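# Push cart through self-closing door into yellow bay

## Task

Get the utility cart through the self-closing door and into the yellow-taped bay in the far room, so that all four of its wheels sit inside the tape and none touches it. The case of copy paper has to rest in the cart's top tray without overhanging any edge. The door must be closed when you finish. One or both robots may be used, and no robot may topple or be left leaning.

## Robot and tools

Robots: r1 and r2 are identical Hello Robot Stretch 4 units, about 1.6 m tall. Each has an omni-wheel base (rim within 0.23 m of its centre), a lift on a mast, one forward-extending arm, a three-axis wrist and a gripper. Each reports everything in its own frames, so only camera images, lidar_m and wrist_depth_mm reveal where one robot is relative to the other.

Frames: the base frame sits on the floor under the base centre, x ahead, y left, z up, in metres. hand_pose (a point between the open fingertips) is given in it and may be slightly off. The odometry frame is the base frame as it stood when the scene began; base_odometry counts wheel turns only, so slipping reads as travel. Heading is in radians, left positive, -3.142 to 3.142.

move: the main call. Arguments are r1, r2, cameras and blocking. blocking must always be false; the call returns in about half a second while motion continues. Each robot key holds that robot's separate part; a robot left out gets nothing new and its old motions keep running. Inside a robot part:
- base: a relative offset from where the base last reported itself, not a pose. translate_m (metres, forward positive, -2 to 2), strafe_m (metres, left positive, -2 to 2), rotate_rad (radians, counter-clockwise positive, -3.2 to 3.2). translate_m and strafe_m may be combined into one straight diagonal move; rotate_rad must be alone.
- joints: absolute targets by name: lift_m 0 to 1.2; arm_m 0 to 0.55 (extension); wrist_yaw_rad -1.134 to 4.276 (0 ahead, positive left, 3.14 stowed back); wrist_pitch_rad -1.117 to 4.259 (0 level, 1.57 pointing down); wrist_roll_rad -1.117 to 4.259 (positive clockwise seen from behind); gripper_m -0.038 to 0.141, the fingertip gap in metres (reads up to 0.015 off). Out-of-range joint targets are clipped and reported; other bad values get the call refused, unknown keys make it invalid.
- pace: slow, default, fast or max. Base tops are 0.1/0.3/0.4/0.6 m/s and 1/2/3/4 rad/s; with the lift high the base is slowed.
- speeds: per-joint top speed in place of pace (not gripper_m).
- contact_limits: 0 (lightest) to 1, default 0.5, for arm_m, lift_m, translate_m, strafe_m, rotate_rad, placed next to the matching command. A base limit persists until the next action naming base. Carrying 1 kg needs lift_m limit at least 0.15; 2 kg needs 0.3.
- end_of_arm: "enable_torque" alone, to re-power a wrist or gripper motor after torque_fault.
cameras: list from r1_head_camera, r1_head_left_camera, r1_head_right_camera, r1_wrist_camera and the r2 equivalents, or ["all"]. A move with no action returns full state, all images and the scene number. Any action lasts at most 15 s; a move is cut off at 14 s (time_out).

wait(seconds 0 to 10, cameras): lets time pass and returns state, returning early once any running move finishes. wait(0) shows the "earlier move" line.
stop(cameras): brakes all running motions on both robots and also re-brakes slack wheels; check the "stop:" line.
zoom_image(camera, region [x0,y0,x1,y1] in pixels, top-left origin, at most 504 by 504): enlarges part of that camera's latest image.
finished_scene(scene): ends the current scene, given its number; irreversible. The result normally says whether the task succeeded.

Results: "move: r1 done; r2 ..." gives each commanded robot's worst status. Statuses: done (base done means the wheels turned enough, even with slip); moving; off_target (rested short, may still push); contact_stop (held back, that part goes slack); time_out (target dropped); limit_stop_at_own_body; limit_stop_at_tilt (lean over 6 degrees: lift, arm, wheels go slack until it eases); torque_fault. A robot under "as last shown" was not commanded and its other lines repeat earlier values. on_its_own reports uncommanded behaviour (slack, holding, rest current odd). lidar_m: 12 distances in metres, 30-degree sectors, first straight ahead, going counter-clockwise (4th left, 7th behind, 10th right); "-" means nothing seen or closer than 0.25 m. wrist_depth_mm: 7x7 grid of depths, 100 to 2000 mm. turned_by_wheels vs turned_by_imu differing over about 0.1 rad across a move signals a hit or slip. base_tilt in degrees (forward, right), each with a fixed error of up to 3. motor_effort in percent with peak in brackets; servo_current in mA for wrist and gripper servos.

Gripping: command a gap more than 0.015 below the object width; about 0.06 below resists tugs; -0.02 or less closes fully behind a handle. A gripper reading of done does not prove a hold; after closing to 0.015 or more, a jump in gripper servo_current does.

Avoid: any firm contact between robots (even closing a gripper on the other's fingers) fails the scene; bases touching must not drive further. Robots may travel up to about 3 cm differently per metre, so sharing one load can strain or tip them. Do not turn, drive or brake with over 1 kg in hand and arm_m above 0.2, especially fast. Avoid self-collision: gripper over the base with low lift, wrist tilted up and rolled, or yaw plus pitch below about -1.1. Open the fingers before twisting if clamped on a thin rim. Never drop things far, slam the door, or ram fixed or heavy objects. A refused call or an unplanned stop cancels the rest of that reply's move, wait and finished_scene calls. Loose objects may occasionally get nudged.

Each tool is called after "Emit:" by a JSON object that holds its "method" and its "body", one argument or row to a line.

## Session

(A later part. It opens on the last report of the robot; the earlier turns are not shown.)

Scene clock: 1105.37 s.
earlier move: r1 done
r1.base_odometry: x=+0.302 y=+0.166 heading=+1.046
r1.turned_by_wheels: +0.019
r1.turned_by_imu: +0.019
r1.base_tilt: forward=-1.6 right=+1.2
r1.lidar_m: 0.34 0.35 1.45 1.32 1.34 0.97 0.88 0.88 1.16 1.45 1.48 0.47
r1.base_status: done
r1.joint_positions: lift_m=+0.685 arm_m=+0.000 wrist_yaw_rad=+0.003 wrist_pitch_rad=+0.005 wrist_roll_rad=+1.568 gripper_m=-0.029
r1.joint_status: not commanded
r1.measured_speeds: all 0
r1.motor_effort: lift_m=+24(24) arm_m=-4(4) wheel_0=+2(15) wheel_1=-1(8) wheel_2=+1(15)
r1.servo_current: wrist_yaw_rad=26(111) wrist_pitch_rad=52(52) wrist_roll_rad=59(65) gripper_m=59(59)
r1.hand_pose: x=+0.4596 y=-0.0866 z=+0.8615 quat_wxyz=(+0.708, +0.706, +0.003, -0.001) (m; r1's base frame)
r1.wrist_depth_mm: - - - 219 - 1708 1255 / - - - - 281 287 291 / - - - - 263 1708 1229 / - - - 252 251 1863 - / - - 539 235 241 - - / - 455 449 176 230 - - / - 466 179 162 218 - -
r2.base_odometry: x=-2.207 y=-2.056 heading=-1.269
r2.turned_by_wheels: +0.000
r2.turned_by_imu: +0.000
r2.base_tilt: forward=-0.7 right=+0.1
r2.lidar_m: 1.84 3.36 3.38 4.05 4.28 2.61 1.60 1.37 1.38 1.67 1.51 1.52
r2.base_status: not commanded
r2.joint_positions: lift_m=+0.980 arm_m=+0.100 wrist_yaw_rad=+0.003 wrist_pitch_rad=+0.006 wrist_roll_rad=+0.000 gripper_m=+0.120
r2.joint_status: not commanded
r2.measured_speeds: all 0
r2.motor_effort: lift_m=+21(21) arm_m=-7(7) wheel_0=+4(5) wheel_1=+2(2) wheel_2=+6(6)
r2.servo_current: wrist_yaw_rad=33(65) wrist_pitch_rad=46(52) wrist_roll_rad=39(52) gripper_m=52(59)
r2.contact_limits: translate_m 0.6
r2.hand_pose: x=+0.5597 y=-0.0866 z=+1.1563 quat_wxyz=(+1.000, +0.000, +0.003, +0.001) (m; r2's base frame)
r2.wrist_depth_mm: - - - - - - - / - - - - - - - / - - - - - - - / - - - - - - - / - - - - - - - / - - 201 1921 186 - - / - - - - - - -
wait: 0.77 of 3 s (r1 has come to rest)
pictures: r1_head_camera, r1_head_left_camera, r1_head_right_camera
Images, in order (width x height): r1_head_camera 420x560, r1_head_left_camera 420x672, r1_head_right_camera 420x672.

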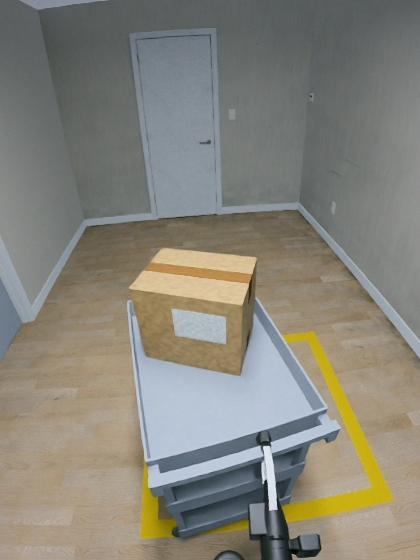

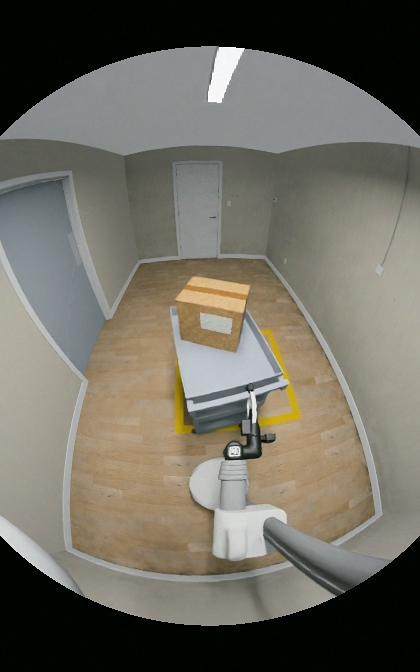

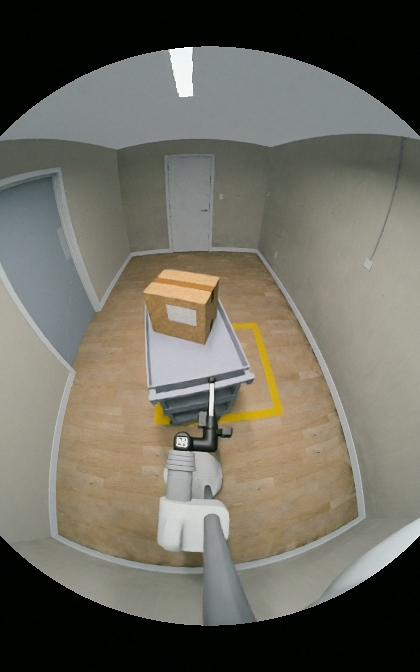

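Emit:
{"method": "move", "body": {
  "blocking": false,
  "r1": {"base":{"translate_m":-0.39,"strafe_m":-0.09},"contact_limits":{"translate_m":0.6}}
}}

Emit:
{"method": "wait", "body": {
  "seconds": 5
}}

Emit:
{"method": "move", "body": {
  "blocking": false,
  "r1": {"base":{"strafe_m":0.25},"contact_limits":{"strafe_m":0.6}}
}}

Emit:
{"method": "wait", "body": {
  "seconds": 5,
  "cameras": ["r1_head_camera","r1_head_right_camera"]
}}

Scene clock: 1135.67 s.
move: r1 moving
r1.base_odometry: x=+0.292 y=+0.135 heading=+1.047
r1.turned_by_wheels: +0.000
r1.turned_by_imu: +0.000
r1.base_tilt: forward=-1.6 right=+1.2
r1.lidar_m: 0.33 0.34 1.45 1.32 1.34 0.94 0.84 0.87 1.10 1.44 1.47 0.46
r1.base_status: translate_m moving; strafe_m moving
r1.joint_positions: lift_m=+0.685 arm_m=+0.000 wrist_yaw_rad=+0.004 wrist_pitch_rad=+0.005 wrist_roll_rad=+1.568 gripper_m=-0.029
r1.joint_status: not commanded
r1.measured_speeds: translate_m=-0.122 strafe_m=-0.029 rotate_rad=-0.001 lift_m=+0.000 arm_m=+0.000 wrist_yaw_rad=+0.002 wrist_pitch_rad=+0.000 wrist_roll_rad=+0.000
r1.motor_effort: lift_m=+23(23) arm_m=-4(4) wheel_0=-1(7) wheel_1=-8(9) wheel_2=+15(15)
r1.servo_current: wrist_yaw_rad=46(72) wrist_pitch_rad=39(52) wrist_roll_rad=46(65) gripper_m=52(59)
r1.contact_limits: translate_m 0.6
r1.hand_pose: x=+0.4597 y=-0.0862 z=+0.8615 quat_wxyz=(+0.708, +0.706, +0.003, +0.000) (m; r1's base frame)
r1.wrist_depth_mm: - - - 217 - 1708 1281 / - - - 265 268 281 283 / - - - 258 257 1756 1281 / - - - 249 249 1921 - / - 580 508 181 239 - - / - 462 449 177 231 - - / - 480 178 163 221 - -
r2: as last shown
r2.lidar_m: 1.84 3.36 3.35 4.00 4.29 2.63 1.56 1.40 1.38 1.67 1.51 1.49
r2.motor_effort: lift_m=+20(21) arm_m=-7(7) wheel_0=+4(5) wheel_1=+2(2) wheel_2=+6(6)
r2.servo_current: wrist_yaw_rad=46(52) wrist_pitch_rad=46(52) wrist_roll_rad=59(72) gripper_m=59(59)
r2.contact_limits: translate_m 0.6
r2.wrist_depth_mm: - - - - - - - / - - - - - - - / - - - - - - - / - - - - - - - / - - - - - - - / - - 200 1808 185 - - / - - - - - - -
pictures: none

Scene clock: 1137.97 s.
earlier move: r1 done
r1.base_odometry: x=+0.184 y=-0.217 heading=+1.045
r1.turned_by_wheels: -0.001
r1.turned_by_imu: -0.002
r1.base_tilt: forward=-1.5 right=+1.3
r1.lidar_m: 0.35 0.36 1.49 1.35 0.81 0.53 0.48 0.50 0.66 1.38 1.42 0.46
r1.base_status: done
r1.joint_positions: lift_m=+0.685 arm_m=+0.000 wrist_yaw_rad=+0.000 wrist_pitch_rad=+0.005 wrist_roll_rad=+1.568 gripper_m=-0.029
r1.joint_status: not commanded
r1.measured_speeds: all 0
r1.motor_effort: lift_m=+24(24) arm_m=-4(4) wheel_0=-6(8) wheel_1=-2(11) wheel_2=-3(15)
r1.servo_current: wrist_yaw_rad=39(72) wrist_pitch_rad=52(52) wrist_roll_rad=52(65) gripper_m=52(59)
r1.contact_limits: translate_m 0.6
r1.hand_pose: x=+0.4593 y=-0.0873 z=+0.8615 quat_wxyz=(+0.708, +0.706, +0.002, -0.002) (m; r1's base frame)
r1.wrist_depth_mm: - - - 218 - 1708 1205 / - - - - 279 286 291 / - - - - 260 1756 1229 / - - - 253 250 1863 - / - - 535 182 240 - - / - 455 449 182 229 - - / - 469 182 145 218 - -
r2.base_odometry: x=-2.207 y=-2.056 heading=-1.269
r2.turned_by_wheels: +0.000
r2.turned_by_imu: +0.000
r2.base_tilt: forward=-0.6 right=+0.0
r2.lidar_m: 1.83 3.36 3.40 4.02 4.29 2.61 1.58 1.37 1.40 1.68 1.50 1.53
r2.base_status: not commanded
r2.joint_positions: lift_m=+0.980 arm_m=+0.100 wrist_yaw_rad=+0.003 wrist_pitch_rad=+0.006 wrist_roll_rad=+0.000 gripper_m=+0.120
r2.joint_status: not commanded
r2.measured_speeds: all 0
r2.motor_effort: lift_m=+20(21) arm_m=-7(7) wheel_0=+4(5) wheel_1=+2(3) wheel_2=+6(6)
r2.servo_current: wrist_yaw_rad=52(59) wrist_pitch_rad=46(52) wrist_roll_rad=46(72) gripper_m=46(59)
r2.contact_limits: translate_m 0.6
r2.hand_pose: x=+0.5597 y=-0.0866 z=+1.1563 quat_wxyz=(+1.000, +0.000, +0.003, +0.001) (m; r2's base frame)
r2.wrist_depth_mm: - - - - - - - / - - - - - - - / - - - - - - - / - - - - - - - / - - - - - - - / - - 201 1808 185 - - / - - - - - - -
wait: 2.30 of 5 s (r1 has come to rest)
pictures: none

Scene clock: 1138.47 s.
move: r1 moving
r1.base_odometry: x=+0.153 y=-0.199 heading=+1.045
r1.turned_by_wheels: -0.001
r1.turned_by_imu: -0.001
r1.base_tilt: forward=-1.6 right=+1.3
r1.lidar_m: 0.35 0.35 1.45 1.32 0.82 0.54 0.49 0.49 0.67 1.43 1.45 0.46
r1.base_status: strafe_m moving
r1.joint_positions: lift_m=+0.685 arm_m=+0.000 wrist_yaw_rad=-0.004 wrist_pitch_rad=+0.005 wrist_roll_rad=+1.568 gripper_m=-0.029
r1.joint_status: not commanded
r1.measured_speeds: translate_m=+0.000 strafe_m=+0.140 rotate_rad=+0.001 lift_m=+0.000 arm_m=+0.000 wrist_yaw_rad=+0.000 wrist_pitch_rad=+0.000 wrist_roll_rad=+0.000
r1.motor_effort: lift_m=+23(24) arm_m=-4(4) wheel_0=-15(15) wheel_1=+8(9) wheel_2=-3(4)
r1.servo_current: wrist_yaw_rad=46(59) wrist_pitch_rad=52(52) wrist_roll_rad=52(59) gripper_m=52(59)
r1.contact_limits: strafe_m 0.6
r1.hand_pose: x=+0.4590 y=-0.0885 z=+0.8615 quat_wxyz=(+0.708, +0.706, +0.000, -0.003) (m; r1's base frame)
r1.wrist_depth_mm: - - - 211 283 1576 1229 / - - - - 271 285 285 / - - - 257 256 1756 1205 / - - - 250 248 1756 - / - 580 508 180 239 - - / - 462 200 182 181 - - / - 477 182 166 219 - -
r2: as last shown
r2.base_tilt: forward=-0.7 right=+0.1
r2.lidar_m: 1.85 3.36 3.37 4.04 4.30 2.60 1.59 1.39 1.39 1.67 1.51 1.52
r2.motor_effort: lift_m=+20(20) arm_m=-7(7) wheel_0=+4(5) wheel_1=+2(2) wheel_2=+6(6)
r2.servo_current: wrist_yaw_rad=52(59) wrist_pitch_rad=46(52) wrist_roll_rad=39(59) gripper_m=52(52)
r2.contact_limits: translate_m 0.6
r2.wrist_depth_mm: - - - - - - - / - - - - - - - / - - - - - - - / - - - - - - - / - - - - - - - / - - 201 1863 185 - - / - - - - - - -
pictures: none

Scene clock: 1140.13 s.
earlier move: r1 done
r1.base_odometry: x=-0.032 y=-0.091 heading=+1.045
r1.turned_by_wheels: +0.001
r1.turned_by_imu: +0.001
r1.base_tilt: forward=-1.6 right=+1.3
r1.lidar_m: 0.40 0.44 1.21 1.11 0.86 0.54 0.51 0.54 0.67 1.47 1.65 0.43
r1.base_status: done
r1.joint_positions: lift_m=+0.685 arm_m=+0.000 wrist_yaw_rad=-0.003 wrist_pitch_rad=+0.005 wrist_roll_rad=+1.568 gripper_m=-0.029
r1.joint_status: not commanded
r1.measured_speeds: all 0
r1.motor_effort: lift_m=+23(24) arm_m=-4(4) wheel_0=-2(16) wheel_1=+1(11) wheel_2=-3(5)
r1.servo_current: wrist_yaw_rad=52(65) wrist_pitch_rad=46(52) wrist_roll_rad=46(65) gripper_m=52(59)
r1.contact_limits: strafe_m 0.6
r1.hand_pose: x=+0.4590 y=-0.0884 z=+0.8615 quat_wxyz=(+0.708, +0.706, +0.000, -0.003) (m; r1's base frame)
r1.wrist_depth_mm: - - - 160 218 226 239 / - - - 219 220 1618 - / - - 564 222 224 - - / - 473 459 166 227 - - / - 512 488 229 230 - - / - - 530 182 231 - - / - - 178 161 236 - -
r2.base_odometry: x=-2.207 y=-2.056 heading=-1.269
r2.turned_by_wheels: +0.000
r2.turned_by_imu: +0.000
r2.base_tilt: forward=-0.7 right=+0.1
r2.lidar_m: 1.84 3.34 3.38 3.99 4.29 2.63 1.58 1.36 1.39 1.67 1.50 1.53
r2.base_status: not commanded
r2.joint_positions: lift_m=+0.980 arm_m=+0.100 wrist_yaw_rad=+0.003 wrist_pitch_rad=+0.006 wrist_roll_rad=+0.000 gripper_m=+0.120
r2.joint_status: not commanded
r2.measured_speeds: all 0
r2.motor_effort: lift_m=+20(21) arm_m=-7(7) wheel_0=+4(5) wheel_1=+2(2) wheel_2=+6(6)
r2.servo_current: wrist_yaw_rad=39(65) wrist_pitch_rad=39(52) wrist_roll_rad=46(59) gripper_m=52(59)
r2.contact_limits: translate_m 0.6
r2.hand_pose: x=+0.5597 y=-0.0866 z=+1.1563 quat_wxyz=(+1.000, +0.000, +0.003, +0.001) (m; r2's base frame)
r2.wrist_depth_mm: - - - - - - - / - - - - - - - / - - - - - - - / - - - - - - - / - - - - - - - / - - 201 1863 185 - - / - - - - - - -
wait: 1.67 of 5 s (r1 has come to rest)
pictures: r1_head_camera, r1_head_right_camera
Images, in order (width x height): r1_head_camera 420x560, r1_head_right_camera 420x672.

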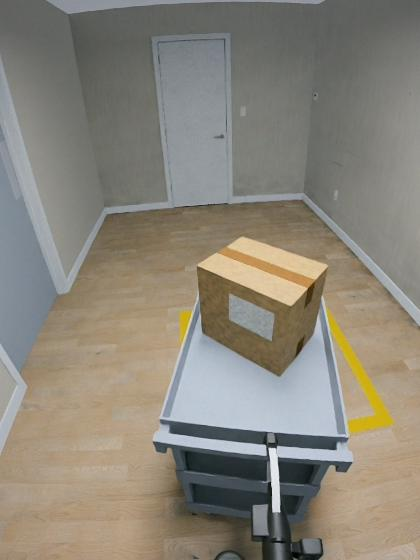

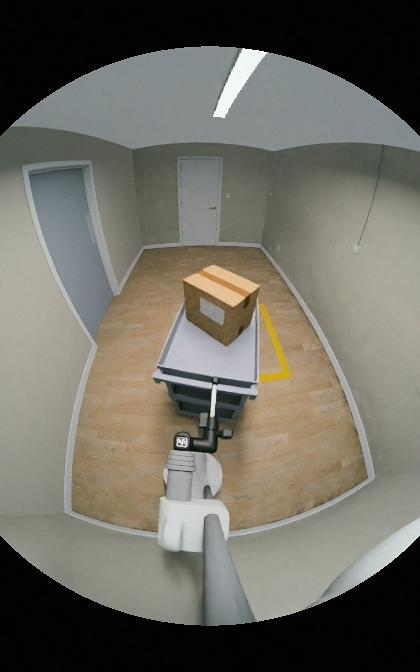

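Emit:
{"method": "move", "body": {
  "blocking": false,
  "r1": {"base":{"rotate_rad":-0.15}}
}}

Emit:
{"method": "wait", "body": {
  "seconds": 3
}}

Emit:
{"method": "move", "body": {
  "blocking": false,
  "r1": {"base":{"translate_m":0.4},"contact_limits":{"translate_m":0.6}}
}}

Emit:
{"method": "wait", "body": {
  "seconds": 5,
  "cameras": ["r1_head_camera","r1_head_right_camera"]
}}

Scene clock: 1148.53 s.
move: r1 moving
r1.base_odometry: x=-0.032 y=-0.091 heading=+0.897
r1.turned_by_wheels: -0.148
r1.turned_by_imu: -0.148
r1.base_tilt: forward=-1.6 right=+1.3
r1.lidar_m: 0.37 0.39 1.26 1.13 1.07 0.62 0.50 0.51 0.61 1.12 1.66 0.44
r1.base_status: rotate_rad moving
r1.joint_positions: lift_m=+0.685 arm_m=+0.000 wrist_yaw_rad=+0.004 wrist_pitch_rad=+0.005 wrist_roll_rad=+1.568 gripper_m=-0.029
r1.joint_status: not commanded
r1.measured_speeds: translate_m=-0.003 strafe_m=-0.001 rotate_rad=-0.129 lift_m=+0.000 arm_m=+0.000 wrist_yaw_rad=-0.065 wrist_pitch_rad=+0.000 wrist_roll_rad=+0.000
r1.motor_effort: lift_m=+24(24) arm_m=-3(4) wheel_0=+3(10) wheel_1=+2(8) wheel_2=+4(9)
r1.servo_current: wrist_yaw_rad=65(65) wrist_pitch_rad=39(52) wrist_roll_rad=39(59) gripper_m=52(59)
r1.hand_pose: x=+0.4596 y=-0.0863 z=+0.8615 quat_wxyz=(+0.708, +0.706, +0.003, +0.000) (m; r1's base frame)
r1.wrist_depth_mm: - - - 182 245 253 254 / - - - 242 241 1618 1118 / - - - 239 239 1661 - / - - 549 236 237 - - / - 462 462 233 235 - - / - 512 477 182 233 - - / - - 178 170 229 - -
r2: as last shown
r2.base_tilt: forward=-0.7 right=+0.0
r2.lidar_m: 1.80 3.35 3.37 4.00 4.28 2.62 1.58 1.40 1.39 1.67 1.50 1.53
r2.servo_current: wrist_yaw_rad=59(59) wrist_pitch_rad=46(52) wrist_roll_rad=52(59) gripper_m=59(59)
r2.contact_limits: translate_m 0.6
r2.wrist_depth_mm: - - - - - - - / - - - - - - - / - - - - - - - / - - - - - - - / - - - - - - - / - - 200 1808 185 - - / - - - - - - -
pictures: none

Scene clock: 1148.97 s.
earlier move: r1 done
r1.base_odometry: x=-0.032 y=-0.091 heading=+0.895
r1.turned_by_wheels: -0.002
r1.turned_by_imu: -0.002
r1.base_tilt: forward=-1.6 right=+1.3
r1.lidar_m: 0.38 0.36 1.31 1.12 1.11 0.62 0.51 0.52 0.60 1.06 1.65 0.44
r1.base_status: done
r1.joint_positions: lift_m=+0.685 arm_m=+0.000 wrist_yaw_rad=+0.000 wrist_pitch_rad=+0.005 wrist_roll_rad=+1.568 gripper_m=-0.029
r1.joint_status: not commanded
r1.measured_speeds: all 0
r1.motor_effort: lift_m=+23(24) arm_m=+4(4) wheel_0=+1(10) wheel_1=+3(8) wheel_2=-3(9)
r1.servo_current: wrist_yaw_rad=46(65) wrist_pitch_rad=46(52) wrist_roll_rad=39(59) gripper_m=46(59)
r1.hand_pose: x=+0.4593 y=-0.0873 z=+0.8615 quat_wxyz=(+0.708, +0.706, +0.002, -0.002) (m; r1's base frame)
r1.wrist_depth_mm: - - - 191 255 264 1160 / - - - 249 250 1537 1160 / - - - 246 245 1756 - / - - 591 238 240 - - / - 469 466 177 236 - - / - 496 466 182 231 - - / - - 179 160 224 - -
r2.base_odometry: x=-2.207 y=-2.056 heading=-1.269
r2.turned_by_wheels: +0.000
r2.turned_by_imu: +0.000
r2.base_tilt: forward=-0.7 right=+0.0
r2.lidar_m: 1.82 3.37 3.37 4.03 4.28 2.61 1.58 1.37 1.38 1.68 1.50 1.51
r2.base_status: not commanded
r2.joint_positions: lift_m=+0.980 arm_m=+0.100 wrist_yaw_rad=+0.003 wrist_pitch_rad=+0.006 wrist_roll_rad=+0.000 gripper_m=+0.120
r2.joint_status: not commanded
r2.measured_speeds: all 0
r2.motor_effort: lift_m=+21(21) arm_m=-7(7) wheel_0=+4(5) wheel_1=+2(2) wheel_2=+6(6)
r2.servo_current: wrist_yaw_rad=46(59) wrist_pitch_rad=52(52) wrist_roll_rad=59(59) gripper_m=46(59)
r2.contact_limits: translate_m 0.6
r2.hand_pose: x=+0.5597 y=-0.0866 z=+1.1563 quat_wxyz=(+1.000, +0.000, +0.003, +0.001) (m; r2's base frame)
r2.wrist_depth_mm: - - - - - - - / - - - - - - - / - - - - - - - / - - - - - - - / - - - - - - - / - - 201 1863 185 - - / - - - - - - -
wait: 0.43 of 3 s (r1 has come to rest)
pictures: none

Scene clock: 1149.47 s.
move: r1 moving
r1.base_odometry: x=-0.012 y=-0.067 heading=+0.895
r1.turned_by_wheels: +0.000
r1.turned_by_imu: +0.000
r1.base_tilt: forward=-1.6 right=+1.3
r1.lidar_m: 0.37 0.37 1.33 1.13 1.13 0.65 0.54 0.54 0.67 1.15 1.64 0.44
r1.base_status: translate_m moving
r1.joint_positions: lift_m=+0.685 arm_m=+0.000 wrist_yaw_rad=-0.003 wrist_pitch_rad=+0.005 wrist_roll_rad=+1.568 gripper_m=-0.029
r1.joint_status: not commanded
r1.measured_speeds: translate_m=+0.122 strafe_m=+0.000 rotate_rad=+0.001 lift_m=+0.000 arm_m=+0.000 wrist_yaw_rad=-0.002 wrist_pitch_rad=+0.000 wrist_roll_rad=+0.000
r1.motor_effort: lift_m=+24(24) arm_m=+4(4) wheel_0=+6(9) wheel_1=+6(8) wheel_2=-14(14)
r1.servo_current: wrist_yaw_rad=65(65) wrist_pitch_rad=46(52) wrist_roll_rad=59(59) gripper_m=52(59)
r1.contact_limits: translate_m 0.6
r1.hand_pose: x=+0.4590 y=-0.0883 z=+0.8615 quat_wxyz=(+0.708, +0.706, +0.001, -0.003) (m; r1's base frame)
r1.wrist_depth_mm: - - - 196 262 1430 1138 / - - - 253 255 1537 290 / - - - 248 248 1863 - / - - 627 240 243 - - / - 484 462 177 236 - - / - 477 459 176 230 - - / - 496 182 147 223 - -
r2: as last shown
r2.lidar_m: 1.85 3.34 3.38 4.03 4.29 2.66 1.60 1.37 1.39 1.68 1.52 1.52
r2.motor_effort: lift_m=+20(21) arm_m=-7(7) wheel_0=+4(4) wheel_1=+2(2) wheel_2=+6(6)
r2.servo_current: wrist_yaw_rad=39(52) wrist_pitch_rad=52(52) wrist_roll_rad=52(59) gripper_m=52(59)
r2.contact_limits: translate_m 0.6
pictures: none

Scene clock: 1151.80 s.
earlier move: r1 done
r1.base_odometry: x=+0.218 y=+0.221 heading=+0.896
r1.turned_by_wheels: +0.001
r1.turned_by_imu: +0.001
r1.base_tilt: forward=-1.6 right=+1.2
r1.lidar_m: 0.33 0.32 1.45 1.21 1.22 1.08 0.91 0.90 1.08 1.52 1.55 0.46
r1.base_status: done
r1.joint_positions: lift_m=+0.685 arm_m=+0.000 wrist_yaw_rad=+0.000 wrist_pitch_rad=+0.005 wrist_roll_rad=+1.568 gripper_m=-0.029
r1.joint_status: not commanded
r1.measured_speeds: all 0
r1.motor_effort: lift_m=+23(24) arm_m=+4(4) wheel_0=+5(11) wheel_1=+1(8) wheel_2=+3(16)
r1.servo_current: wrist_yaw_rad=52(65) wrist_pitch_rad=46(52) wrist_roll_rad=59(65) gripper_m=52(59)
r1.contact_limits: translate_m 0.6
r1.hand_pose: x=+0.4593 y=-0.0874 z=+0.8615 quat_wxyz=(+0.708, +0.706, +0.002, -0.002) (m; r1's base frame)
r1.wrist_depth_mm: - - - 228 - 1708 1205 / - - - 216 291 296 300 / - - - - 268 1708 1255 / - - - 257 254 1863 - / - - 597 236 241 - - / - 449 442 175 229 - - / - 452 180 144 216 - -
r2.base_odometry: x=-2.207 y=-2.056 heading=-1.269
r2.turned_by_wheels: +0.000
r2.turned_by_imu: +0.000
r2.base_tilt: forward=-0.6 right=+0.0
r2.lidar_m: 1.83 3.34 3.36 4.05 4.31 2.62 1.59 1.38 1.39 1.66 1.52 1.52
r2.base_status: not commanded
r2.joint_positions: lift_m=+0.980 arm_m=+0.100 wrist_yaw_rad=+0.003 wrist_pitch_rad=+0.006 wrist_roll_rad=+0.000 gripper_m=+0.120
r2.joint_status: not commanded
r2.measured_speeds: all 0
r2.motor_effort: lift_m=+20(21) arm_m=-7(8) wheel_0=+4(5) wheel_1=+2(2) wheel_2=+6(6)
r2.servo_current: wrist_yaw_rad=52(59) wrist_pitch_rad=46(52) wrist_roll_rad=46(59) gripper_m=52(59)
r2.contact_limits: translate_m 0.6
r2.hand_pose: x=+0.5597 y=-0.0866 z=+1.1563 quat_wxyz=(+1.000, +0.000, +0.003, +0.001) (m; r2's base frame)
r2.wrist_depth_mm: - - - - - - - / - - - - - - - / - - - - - - - / - - - - - - - / - - - - - - - / - - 201 1921 185 - - / - - - - - - -
wait: 2.33 of 5 s (r1 has come to rest)
pictures: r1_head_camera, r1_head_right_camera
Images, in order (width x height): r1_head_camera 420x560, r1_head_right_camera 420x672.

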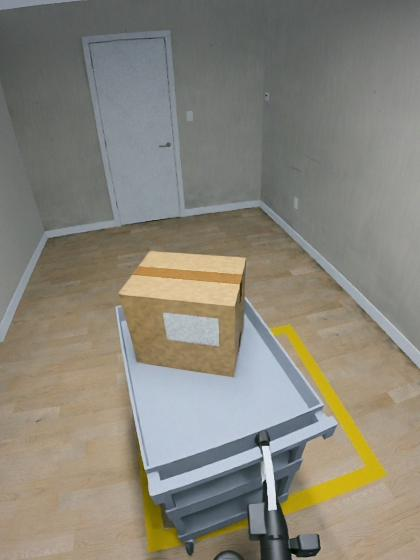

